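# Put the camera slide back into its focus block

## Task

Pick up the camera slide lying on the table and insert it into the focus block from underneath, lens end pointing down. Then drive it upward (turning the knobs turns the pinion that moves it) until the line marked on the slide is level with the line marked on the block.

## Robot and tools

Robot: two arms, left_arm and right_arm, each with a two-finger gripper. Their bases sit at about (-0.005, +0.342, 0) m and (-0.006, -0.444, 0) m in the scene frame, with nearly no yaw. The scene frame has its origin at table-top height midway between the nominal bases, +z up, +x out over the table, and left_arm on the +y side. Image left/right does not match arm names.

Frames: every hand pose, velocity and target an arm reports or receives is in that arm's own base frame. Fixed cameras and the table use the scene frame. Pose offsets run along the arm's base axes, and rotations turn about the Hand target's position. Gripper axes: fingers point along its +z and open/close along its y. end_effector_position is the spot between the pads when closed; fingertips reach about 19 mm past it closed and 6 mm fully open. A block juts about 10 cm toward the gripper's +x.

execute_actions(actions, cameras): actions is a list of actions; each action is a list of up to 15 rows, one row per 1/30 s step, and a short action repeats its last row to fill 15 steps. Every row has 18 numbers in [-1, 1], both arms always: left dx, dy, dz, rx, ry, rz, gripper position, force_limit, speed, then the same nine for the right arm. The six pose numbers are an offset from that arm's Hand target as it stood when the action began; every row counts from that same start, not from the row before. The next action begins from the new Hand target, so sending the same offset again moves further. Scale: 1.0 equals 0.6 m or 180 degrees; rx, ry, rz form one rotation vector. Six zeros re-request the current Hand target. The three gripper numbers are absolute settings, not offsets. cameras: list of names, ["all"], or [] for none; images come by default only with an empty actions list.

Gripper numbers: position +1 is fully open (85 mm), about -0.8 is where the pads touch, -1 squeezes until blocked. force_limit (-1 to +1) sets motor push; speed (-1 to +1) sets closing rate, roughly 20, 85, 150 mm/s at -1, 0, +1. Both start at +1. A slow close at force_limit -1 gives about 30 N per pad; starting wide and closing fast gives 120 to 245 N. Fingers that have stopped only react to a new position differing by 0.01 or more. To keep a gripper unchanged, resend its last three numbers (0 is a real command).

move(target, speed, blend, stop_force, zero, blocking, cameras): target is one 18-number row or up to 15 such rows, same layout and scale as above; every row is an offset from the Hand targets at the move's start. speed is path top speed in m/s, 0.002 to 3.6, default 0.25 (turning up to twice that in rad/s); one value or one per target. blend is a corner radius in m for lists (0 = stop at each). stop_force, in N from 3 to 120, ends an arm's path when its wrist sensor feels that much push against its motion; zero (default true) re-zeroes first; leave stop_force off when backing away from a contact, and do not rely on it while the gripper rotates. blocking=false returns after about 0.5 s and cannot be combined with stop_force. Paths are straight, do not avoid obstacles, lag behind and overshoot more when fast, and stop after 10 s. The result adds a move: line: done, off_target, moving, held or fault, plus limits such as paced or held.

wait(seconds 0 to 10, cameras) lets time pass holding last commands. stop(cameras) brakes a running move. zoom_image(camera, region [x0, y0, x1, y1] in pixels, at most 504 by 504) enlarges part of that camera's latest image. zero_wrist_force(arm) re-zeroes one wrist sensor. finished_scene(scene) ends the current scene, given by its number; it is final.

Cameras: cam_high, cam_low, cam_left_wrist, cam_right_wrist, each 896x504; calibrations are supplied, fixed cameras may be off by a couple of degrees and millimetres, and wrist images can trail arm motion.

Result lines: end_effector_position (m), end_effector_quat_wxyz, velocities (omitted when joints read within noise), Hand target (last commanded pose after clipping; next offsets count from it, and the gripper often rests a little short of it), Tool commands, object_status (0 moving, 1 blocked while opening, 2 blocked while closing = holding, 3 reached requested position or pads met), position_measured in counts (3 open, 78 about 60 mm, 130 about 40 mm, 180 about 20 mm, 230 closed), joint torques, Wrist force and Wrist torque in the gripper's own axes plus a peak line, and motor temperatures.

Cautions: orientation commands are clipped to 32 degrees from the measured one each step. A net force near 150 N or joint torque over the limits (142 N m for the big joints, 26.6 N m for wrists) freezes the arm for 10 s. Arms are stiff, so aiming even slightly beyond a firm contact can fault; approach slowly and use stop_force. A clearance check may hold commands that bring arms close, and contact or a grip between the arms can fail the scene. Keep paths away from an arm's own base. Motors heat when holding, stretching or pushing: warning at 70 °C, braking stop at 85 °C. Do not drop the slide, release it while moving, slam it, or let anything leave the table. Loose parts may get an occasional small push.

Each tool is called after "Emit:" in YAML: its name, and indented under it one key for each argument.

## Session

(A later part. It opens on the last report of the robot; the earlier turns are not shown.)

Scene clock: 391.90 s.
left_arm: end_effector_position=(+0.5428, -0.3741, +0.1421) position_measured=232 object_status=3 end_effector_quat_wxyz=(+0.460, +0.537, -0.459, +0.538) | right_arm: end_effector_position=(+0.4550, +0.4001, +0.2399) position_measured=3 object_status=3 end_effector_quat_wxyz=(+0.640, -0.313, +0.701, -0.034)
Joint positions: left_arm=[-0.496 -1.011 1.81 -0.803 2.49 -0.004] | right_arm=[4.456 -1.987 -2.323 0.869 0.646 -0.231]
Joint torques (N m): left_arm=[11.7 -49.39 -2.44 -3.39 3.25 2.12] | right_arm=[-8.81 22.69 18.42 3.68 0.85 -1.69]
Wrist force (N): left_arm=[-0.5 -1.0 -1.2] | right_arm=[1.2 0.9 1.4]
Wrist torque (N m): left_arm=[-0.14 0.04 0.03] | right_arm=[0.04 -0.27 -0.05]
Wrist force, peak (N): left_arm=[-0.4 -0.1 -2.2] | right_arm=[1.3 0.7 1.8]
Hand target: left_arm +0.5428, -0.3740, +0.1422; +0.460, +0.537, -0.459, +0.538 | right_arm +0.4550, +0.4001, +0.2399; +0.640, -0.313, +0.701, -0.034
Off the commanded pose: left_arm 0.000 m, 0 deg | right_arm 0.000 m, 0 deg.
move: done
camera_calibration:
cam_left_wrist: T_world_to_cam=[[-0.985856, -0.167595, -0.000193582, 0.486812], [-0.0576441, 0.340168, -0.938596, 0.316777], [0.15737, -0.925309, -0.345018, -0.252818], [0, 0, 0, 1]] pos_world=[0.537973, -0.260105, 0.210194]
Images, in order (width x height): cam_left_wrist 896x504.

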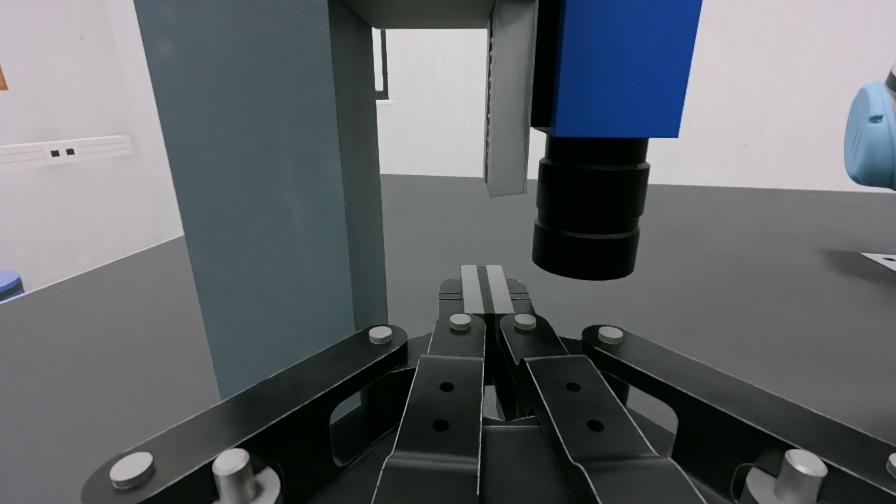

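Emit:
move:
  target: [0.0041,0.0006,0,0,0,0,-1,-0.6,0,0,0,0,0,0,0,1,1,1]
  speed: 0.05

Emit:
move:
  target: [0,0,0.075,0,0,0,-1,-0.6,0,0,0,0,0,0,0,1,1,1]
  speed: 0.015
  stop_force: 8
  cameras: ["cam_left_wrist","cam_right_wrist"]

Scene clock: 395.77 s.
left_arm: end_effector_position=(+0.5453, -0.3736, +0.1422) position_measured=232 object_status=3 end_effector_quat_wxyz=(+0.460, +0.537, -0.459, +0.538) | right_arm: end_effector_position=(+0.4550, +0.4001, +0.2399) position_measured=3 object_status=3 end_effector_quat_wxyz=(+0.640, -0.313, +0.701, -0.034)
Joint positions: left_arm=[-0.492 -1.007 1.803 -0.799 2.493 -0.004] | right_arm=[4.456 -1.987 -2.323 0.869 0.646 -0.231]
Joint torques (N m): left_arm=[7.26 -33.01 -19.45 0.23 2.12 0.79] | right_arm=[-8.88 21.52 17.19 3.88 0.84 -1.72]
Wrist force (N): left_arm=[-0.6 -0.7 -1.1] | right_arm=[1.2 0.9 1.3]
Wrist torque (N m): left_arm=[-0.09 0.06 0.02] | right_arm=[0.03 -0.25 -0.05]
Wrist force, peak (N): left_arm=[-0.7 -1.1 -1.3] | right_arm=[1.5 1.0 1.5]
Hand target: left_arm +0.5453, -0.3737, +0.1422; +0.460, +0.537, -0.459, +0.538 | right_arm +0.4550, +0.4001, +0.2399; +0.640, -0.313, +0.701, -0.034
Off the commanded pose: left_arm 0.000 m, 0 deg | right_arm 0.000 m, 0 deg.
move: done

Scene clock: 398.80 s.
left_arm: end_effector_position=(+0.5453, -0.3736, +0.1701) position_measured=232 object_status=3 end_effector_quat_wxyz=(+0.460, +0.537, -0.459, +0.538) | right_arm: end_effector_position=(+0.4550, +0.4001, +0.2399) position_measured=3 object_status=3 end_effector_quat_wxyz=(+0.640, -0.313, +0.701, -0.034)
Joint positions: left_arm=[-0.492 -1.053 1.787 -0.737 2.493 -0.004] | right_arm=[4.456 -1.987 -2.323 0.869 0.646 -0.231]
Joint torques (N m): left_arm=[-12.96 -29.32 -4.81 0.46 -0.77 -1.38] | right_arm=[-11.08 22.63 18.54 3.91 0.7 -1.73]
Wrist force (N): left_arm=[-5.1 -1.5 -1.0] | right_arm=[1.3 1.1 1.1]
Wrist torque (N m): left_arm=[-0.16 0.17 0.04] | right_arm=[0.06 -0.27 -0.05]
Wrist force, peak (N): left_arm=[-16.8 -0.9 -1.1] | right_arm=[1.4 0.9 1.5]
Hand target: left_arm +0.5453, -0.3736, +0.1701; +0.460, +0.537, -0.459, +0.538 (not the last commanded pose) | right_arm +0.4550, +0.4001, +0.2399; +0.640, -0.313, +0.701, -0.034
Off the commanded pose: left_arm 0.017 m, 0 deg | right_arm 0.000 m, 0 deg.
move: contact (left_arm)
camera_calibration:
cam_left_wrist: T_world_to_cam=[[-0.985846, -0.167654, -0.000319204, 0.489358], [-0.0575323, 0.340092, -0.938631, 0.342901], [0.157473, -0.925327, -0.344923, -0.243298], [0, 0, 0, 1]] pos_world=[0.540473, -0.259705, 0.238094]
cam_right_wrist: T_world_to_cam=[[-0.381609, 0.799216, -0.464357, -0.0234653], [-0.352948, 0.338316, 0.872336, -0.172288], [0.854284, 0.496786, 0.152978, -0.495441], [0, 0, 0, 1]] pos_world=[0.353484, 0.323169, 0.215188]
Images, in order (width x height): cam_left_wrist 896x504, cam_right_wrist 896x504.

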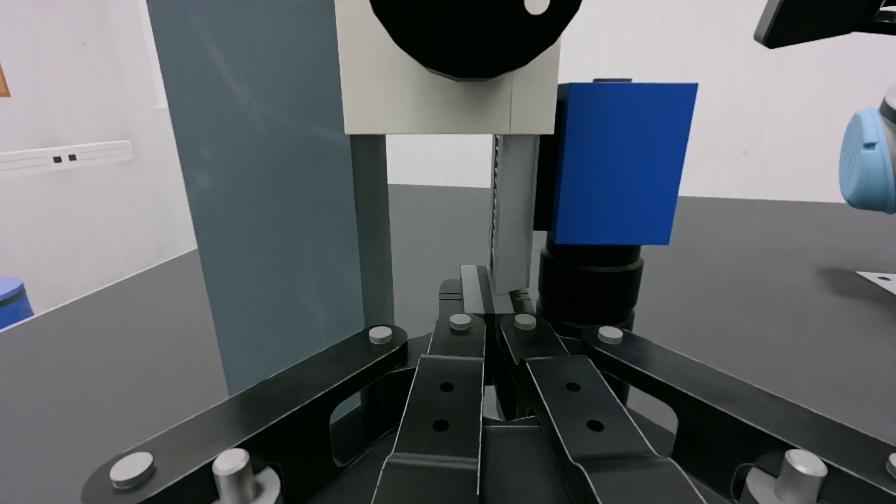

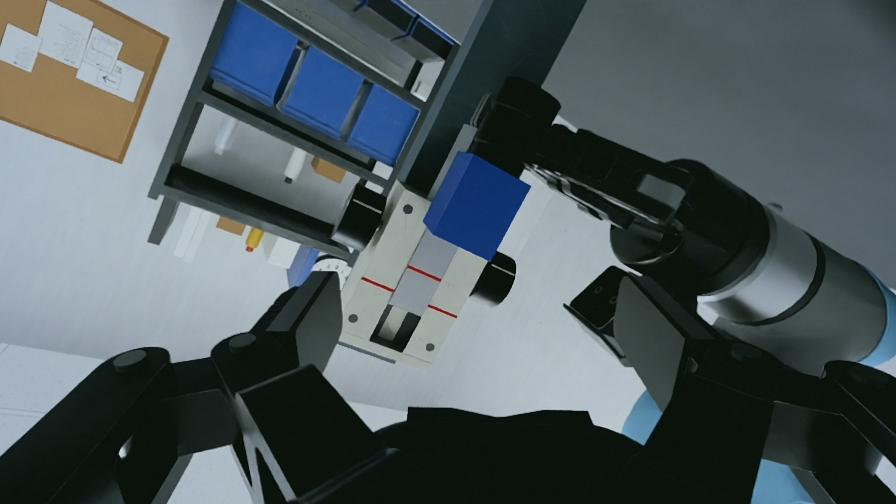

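Emit:
move:
  target: [0,0,0.0233,0,0,0,-1,-0.6,0,0,0,0,0,0,0,1,1,1]
  speed: 0.01
  stop_force: 35
  cameras: ["cam_left_wrist","cam_right_wrist"]

Emit:
zoom_image:
  camera: "cam_right_wrist"
  region: [340, 215, 480, 335]

Scene clock: 402.33 s.
left_arm: end_effector_position=(+0.5453, -0.3737, +0.1842) position_measured=232 object_status=3 end_effector_quat_wxyz=(+0.460, +0.537, -0.459, +0.538) | right_arm: end_effector_position=(+0.4550, +0.4001, +0.2399) position_measured=3 object_status=3 end_effector_quat_wxyz=(+0.640, -0.313, +0.701, -0.034)
Joint positions: left_arm=[-0.492 -1.076 1.777 -0.705 2.493 -0.004] | right_arm=[4.456 -1.987 -2.323 0.869 0.646 -0.231]
Joint torques (N m): left_arm=[-11.87 -36.56 -23.14 -5.68 -0.83 -0.24] | right_arm=[-9.85 22.07 18.34 3.85 0.89 -1.82]
Wrist force (N): left_arm=[-17.9 1.0 -2.4] | right_arm=[1.4 0.6 1.0]
Wrist torque (N m): left_arm=[-0.16 0.58 0.12] | right_arm=[0.00 -0.29 -0.05]
Wrist force, peak (N): left_arm=[-20.5 1.0 -1.3] | right_arm=[1.5 0.9 1.6]
Hand target: left_arm +0.5453, -0.3736, +0.1841; +0.460, +0.537, -0.459, +0.538 | right_arm +0.4550, +0.4001, +0.2399; +0.640, -0.313, +0.701, -0.034
Off the commanded pose: left_arm 0.000 m, 0 deg | right_arm 0.000 m, 0 deg.
move: done
camera_calibration:
cam_left_wrist: T_world_to_cam=[[-0.985851, -0.167626, -0.000396228, 0.489391], [-0.0574366, 0.340018, -0.938663, 0.356073], [0.157479, -0.925359, -0.344835, -0.238468], [0, 0, 0, 1]] pos_world=[0.540472, -0.259704, 0.252195]
cam_right_wrist: T_world_to_cam=[[-0.381609, 0.799216, -0.464357, -0.0234653], [-0.352948, 0.338316, 0.872336, -0.172288], [0.854284, 0.496786, 0.152978, -0.495441], [0, 0, 0, 1]] pos_world=[0.353484, 0.323169, 0.215188]
Images, in order (width x height): cam_left_wrist 896x504, cam_right_wrist 896x504.

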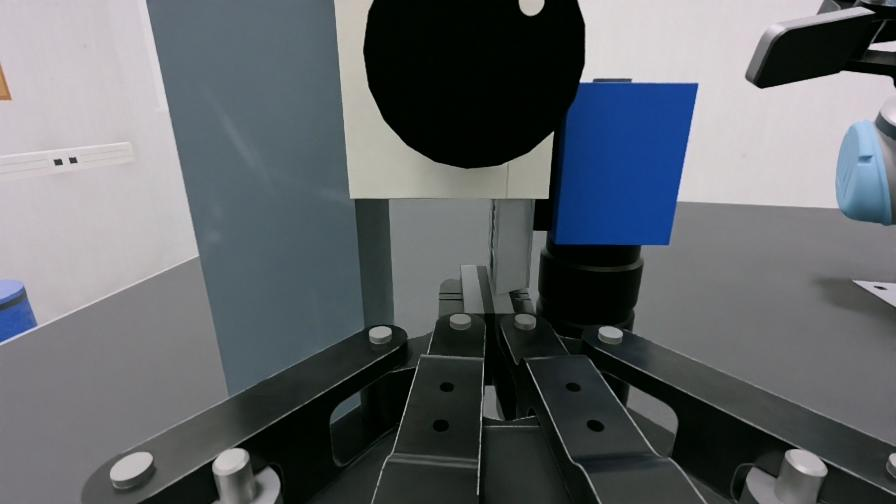

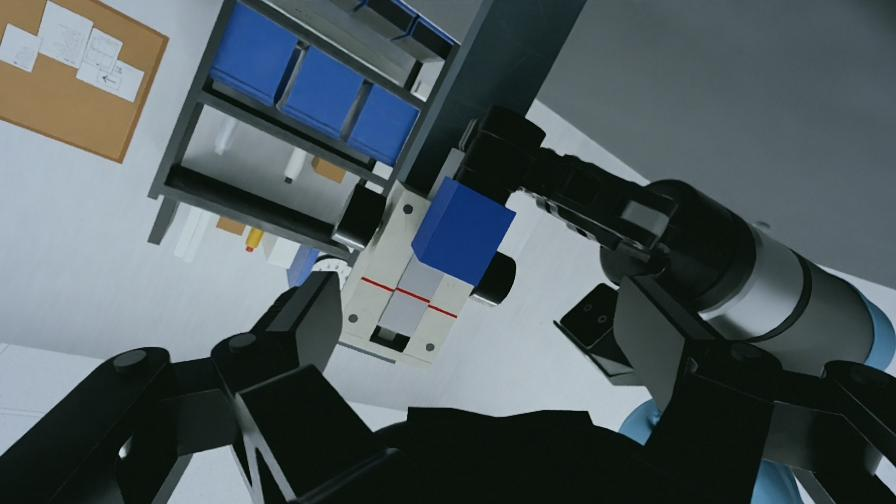

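Scaled by 3.600.

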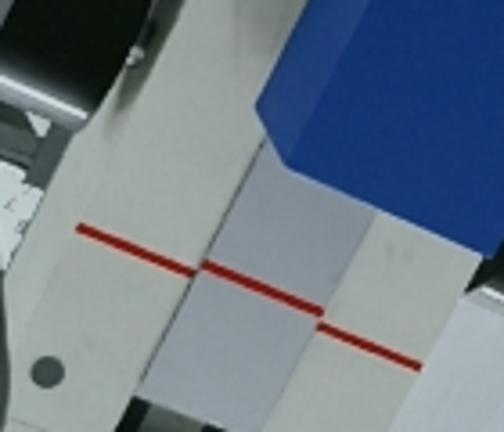

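Emit:
move:
  target: [0,0,0.0028,0,0,0,-1,-0.6,0,0,0,0,0,0,0,1,1,1]
  speed: 0.01
  stop_force: 35
  cameras: ["cam_right_wrist"]

Emit:
zoom_image:
  camera: "cam_right_wrist"
  region: [350, 255, 470, 335]

Scene clock: 406.73 s.
left_arm: end_effector_position=(+0.5453, -0.3736, +0.1858) position_measured=232 object_status=3 end_effector_quat_wxyz=(+0.460, +0.537, -0.459, +0.538) | right_arm: end_effector_position=(+0.4550, +0.4001, +0.2399) position_measured=3 object_status=3 end_effector_quat_wxyz=(+0.640, -0.313, +0.701, -0.034)
Joint positions: left_arm=[-0.492 -1.078 1.776 -0.701 2.493 -0.004] | right_arm=[4.456 -1.987 -2.323 0.869 0.646 -0.231]
Joint torques (N m): left_arm=[-11 -52.77 -34.01 -4.35 -0.98 1.38] | right_arm=[-9.66 22.85 18.43 4.02 0.71 -1.66]
Wrist force (N): left_arm=[-19.5 1.3 -1.3] | right_arm=[1.5 0.9 1.0]
Wrist torque (N m): left_arm=[-0.12 0.62 0.12] | right_arm=[0.04 -0.32 -0.05]
Wrist force, peak (N): left_arm=[-19.8 1.3 -1.2] | right_arm=[1.4 0.9 1.6]
Hand target: left_arm +0.5453, -0.3736, +0.1857; +0.460, +0.537, -0.459, +0.538 | right_arm +0.4550, +0.4001, +0.2399; +0.640, -0.313, +0.701, -0.034
Off the commanded pose: left_arm 0.000 m, 0 deg | right_arm 0.000 m, 0 deg.
move: done
camera_calibration:
cam_right_wrist: T_world_to_cam=[[-0.381609, 0.799216, -0.464357, -0.0234653], [-0.352948, 0.338316, 0.872336, -0.172288], [0.854284, 0.496786, 0.152978, -0.495441], [0, 0, 0, 1]] pos_world=[0.353484, 0.323169, 0.215188]
Images, in order (width x height): cam_right_wrist 896x504.

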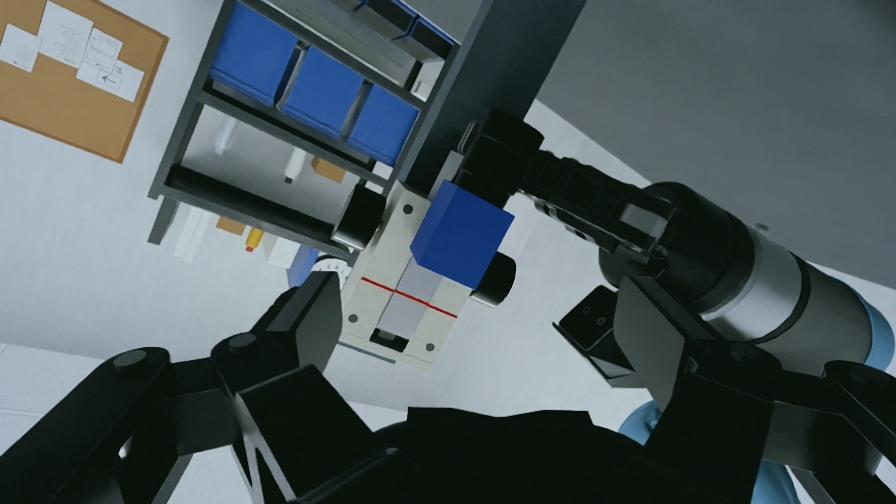

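Scaled by 4.200.

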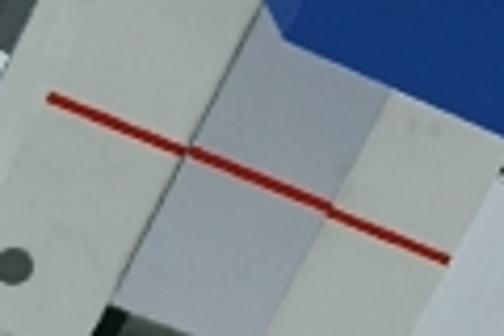

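Emit:
move:
  target: [0,0,0.0006,0,0,0,-1,-0.6,0,0,0,0,0,0,0,1,1,1]
  speed: 0.005

Emit:
move:
  target:
    - [0,0,-0.07,0,0,0,-1,-0.6,0,0,0,0,0,0,0,1,1,1]
  speed: 0.04
  cameras: ["cam_right_wrist","cam_left_wrist"]

Emit:
zoom_image:
  camera: "cam_right_wrist"
  region: [350, 255, 470, 335]

Scene clock: 409.50 s.
left_arm: end_effector_position=(+0.5453, -0.3736, +0.1861) position_measured=232 object_status=3 end_effector_quat_wxyz=(+0.460, +0.537, -0.459, +0.538) | right_arm: end_effector_position=(+0.4550, +0.4001, +0.2399) position_measured=3 object_status=3 end_effector_quat_wxyz=(+0.640, -0.313, +0.701, -0.034)
Joint positions: left_arm=[-0.492 -1.079 1.776 -0.7 2.493 -0.004] | right_arm=[4.456 -1.987 -2.323 0.869 0.646 -0.231]
Joint torques (N m): left_arm=[-10.86 -59.52 -36.36 -1.71 -0.97 1.24] | right_arm=[-9.53 22.35 18.71 3.92 0.7 -1.71]
Wrist force (N): left_arm=[-19.8 1.7 -1.8] | right_arm=[0.9 0.8 1.1]
Wrist torque (N m): left_arm=[-0.13 0.63 0.13] | right_arm=[0.03 -0.22 -0.05]
Wrist force, peak (N): left_arm=[-20.1 1.5 -1.8] | right_arm=[1.4 0.9 1.6]
Hand target: left_arm +0.5453, -0.3736, +0.1861; +0.460, +0.537, -0.459, +0.538 | right_arm +0.4550, +0.4001, +0.2399; +0.640, -0.313, +0.701, -0.034
Off the commanded pose: left_arm 0.000 m, 0 deg | right_arm 0.000 m, 0 deg.
move: done

Scene clock: 410.83 s.
left_arm: end_effector_position=(+0.5452, -0.3736, +0.1439) position_measured=232 object_status=3 end_effector_quat_wxyz=(+0.460, +0.537, -0.459, +0.538) end_effector_velocity=(+0.000, +0.000, +0.001) end_effector_angular_velocity=(+0.001, +0.002, -0.001) | right_arm: end_effector_position=(+0.4550, +0.4001, +0.2399) position_measured=3 object_status=3 end_effector_quat_wxyz=(+0.640, -0.313, +0.701, -0.034)
Joint positions: left_arm=[-0.492 -1.01 1.802 -0.795 2.493 -0.004] | right_arm=[4.456 -1.987 -2.323 0.869 0.646 -0.231]
Joint velocities: left_arm=[0 -0.003 -0.001 0.005 0.001 0] | right_arm=[within noise]
Joint torques (N m): left_arm=[-9.07 -51.51 -17.94 1.15 0.12 -1.45] | right_arm=[-9.89 21.35 18.9 3.89 0.57 -1.69]
Wrist force (N): left_arm=[-0.5 -0.8 -1.1] | right_arm=[0.9 0.9 1.1]
Wrist torque (N m): left_arm=[-0.12 0.05 0.01] | right_arm=[0.04 -0.22 -0.05]
Wrist force, peak (N): left_arm=[-19.9 1.6 -1.8] | right_arm=[1.5 1.0 1.4]
Hand target: left_arm +0.5453, -0.3736, +0.1441; +0.460, +0.537, -0.459, +0.538 | right_arm +0.4550, +0.4001, +0.2399; +0.640, -0.313, +0.701, -0.034
Off the commanded pose: left_arm 0.000 m, 0 deg | right_arm 0.000 m, 0 deg.
move: done
camera_calibration:
cam_left_wrist: T_world_to_cam=[[-0.985854, -0.167604, -0.000214992, 0.489264], [-0.0576476, 0.340289, -0.938552, 0.318365], [0.157379, -0.925263, -0.345137, -0.252115], [0, 0, 0, 1]] pos_world=[0.540373, -0.259606, 0.211893]
cam_right_wrist: T_world_to_cam=[[-0.381609, 0.799216, -0.464357, -0.0234653], [-0.352948, 0.338316, 0.872336, -0.172288], [0.854284, 0.496786, 0.152978, -0.495441], [0, 0, 0, 1]] pos_world=[0.353484, 0.323169, 0.215188]
Images, in order (width x height): cam_left_wrist 896x504, cam_right_wrist 896x504.

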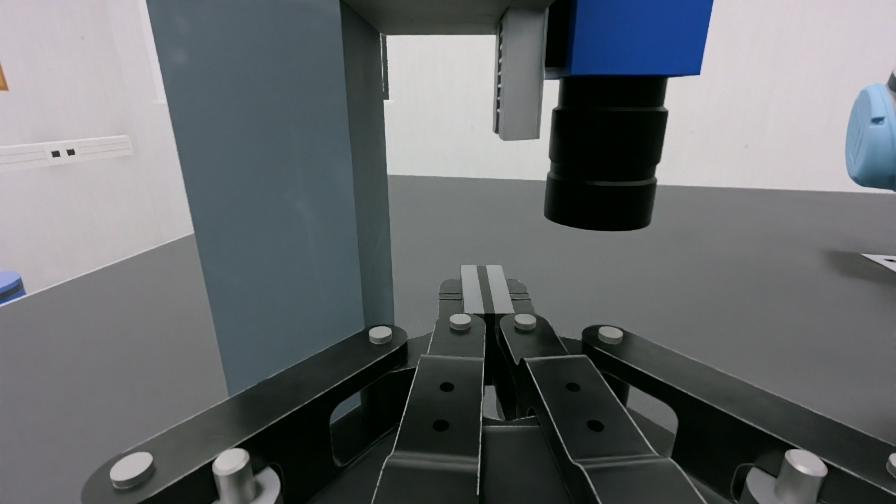

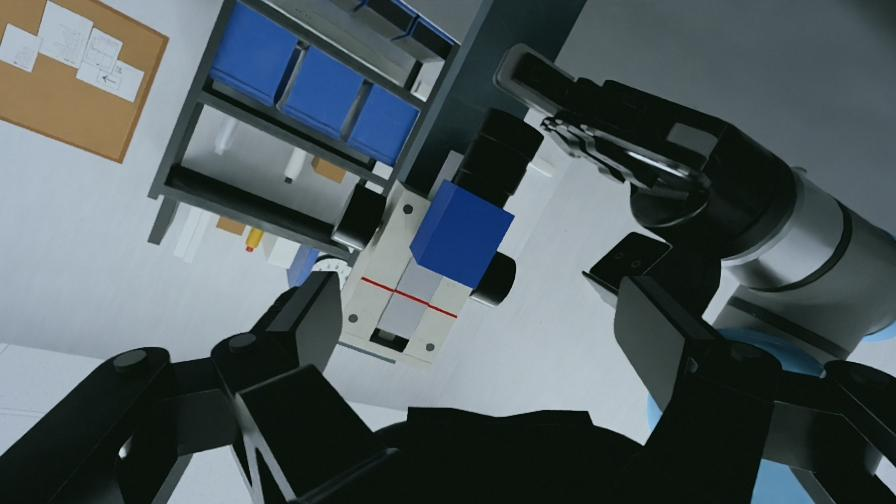

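Scaled by 4.200.

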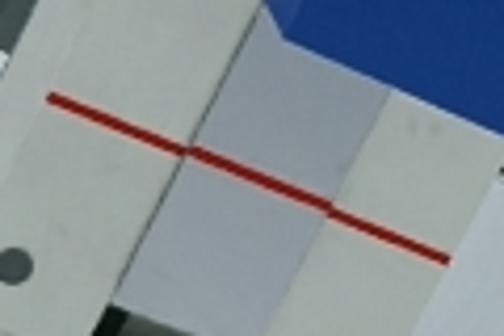

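Emit:
finished_scene:
  scene: 1

The scene is finished: the task was done.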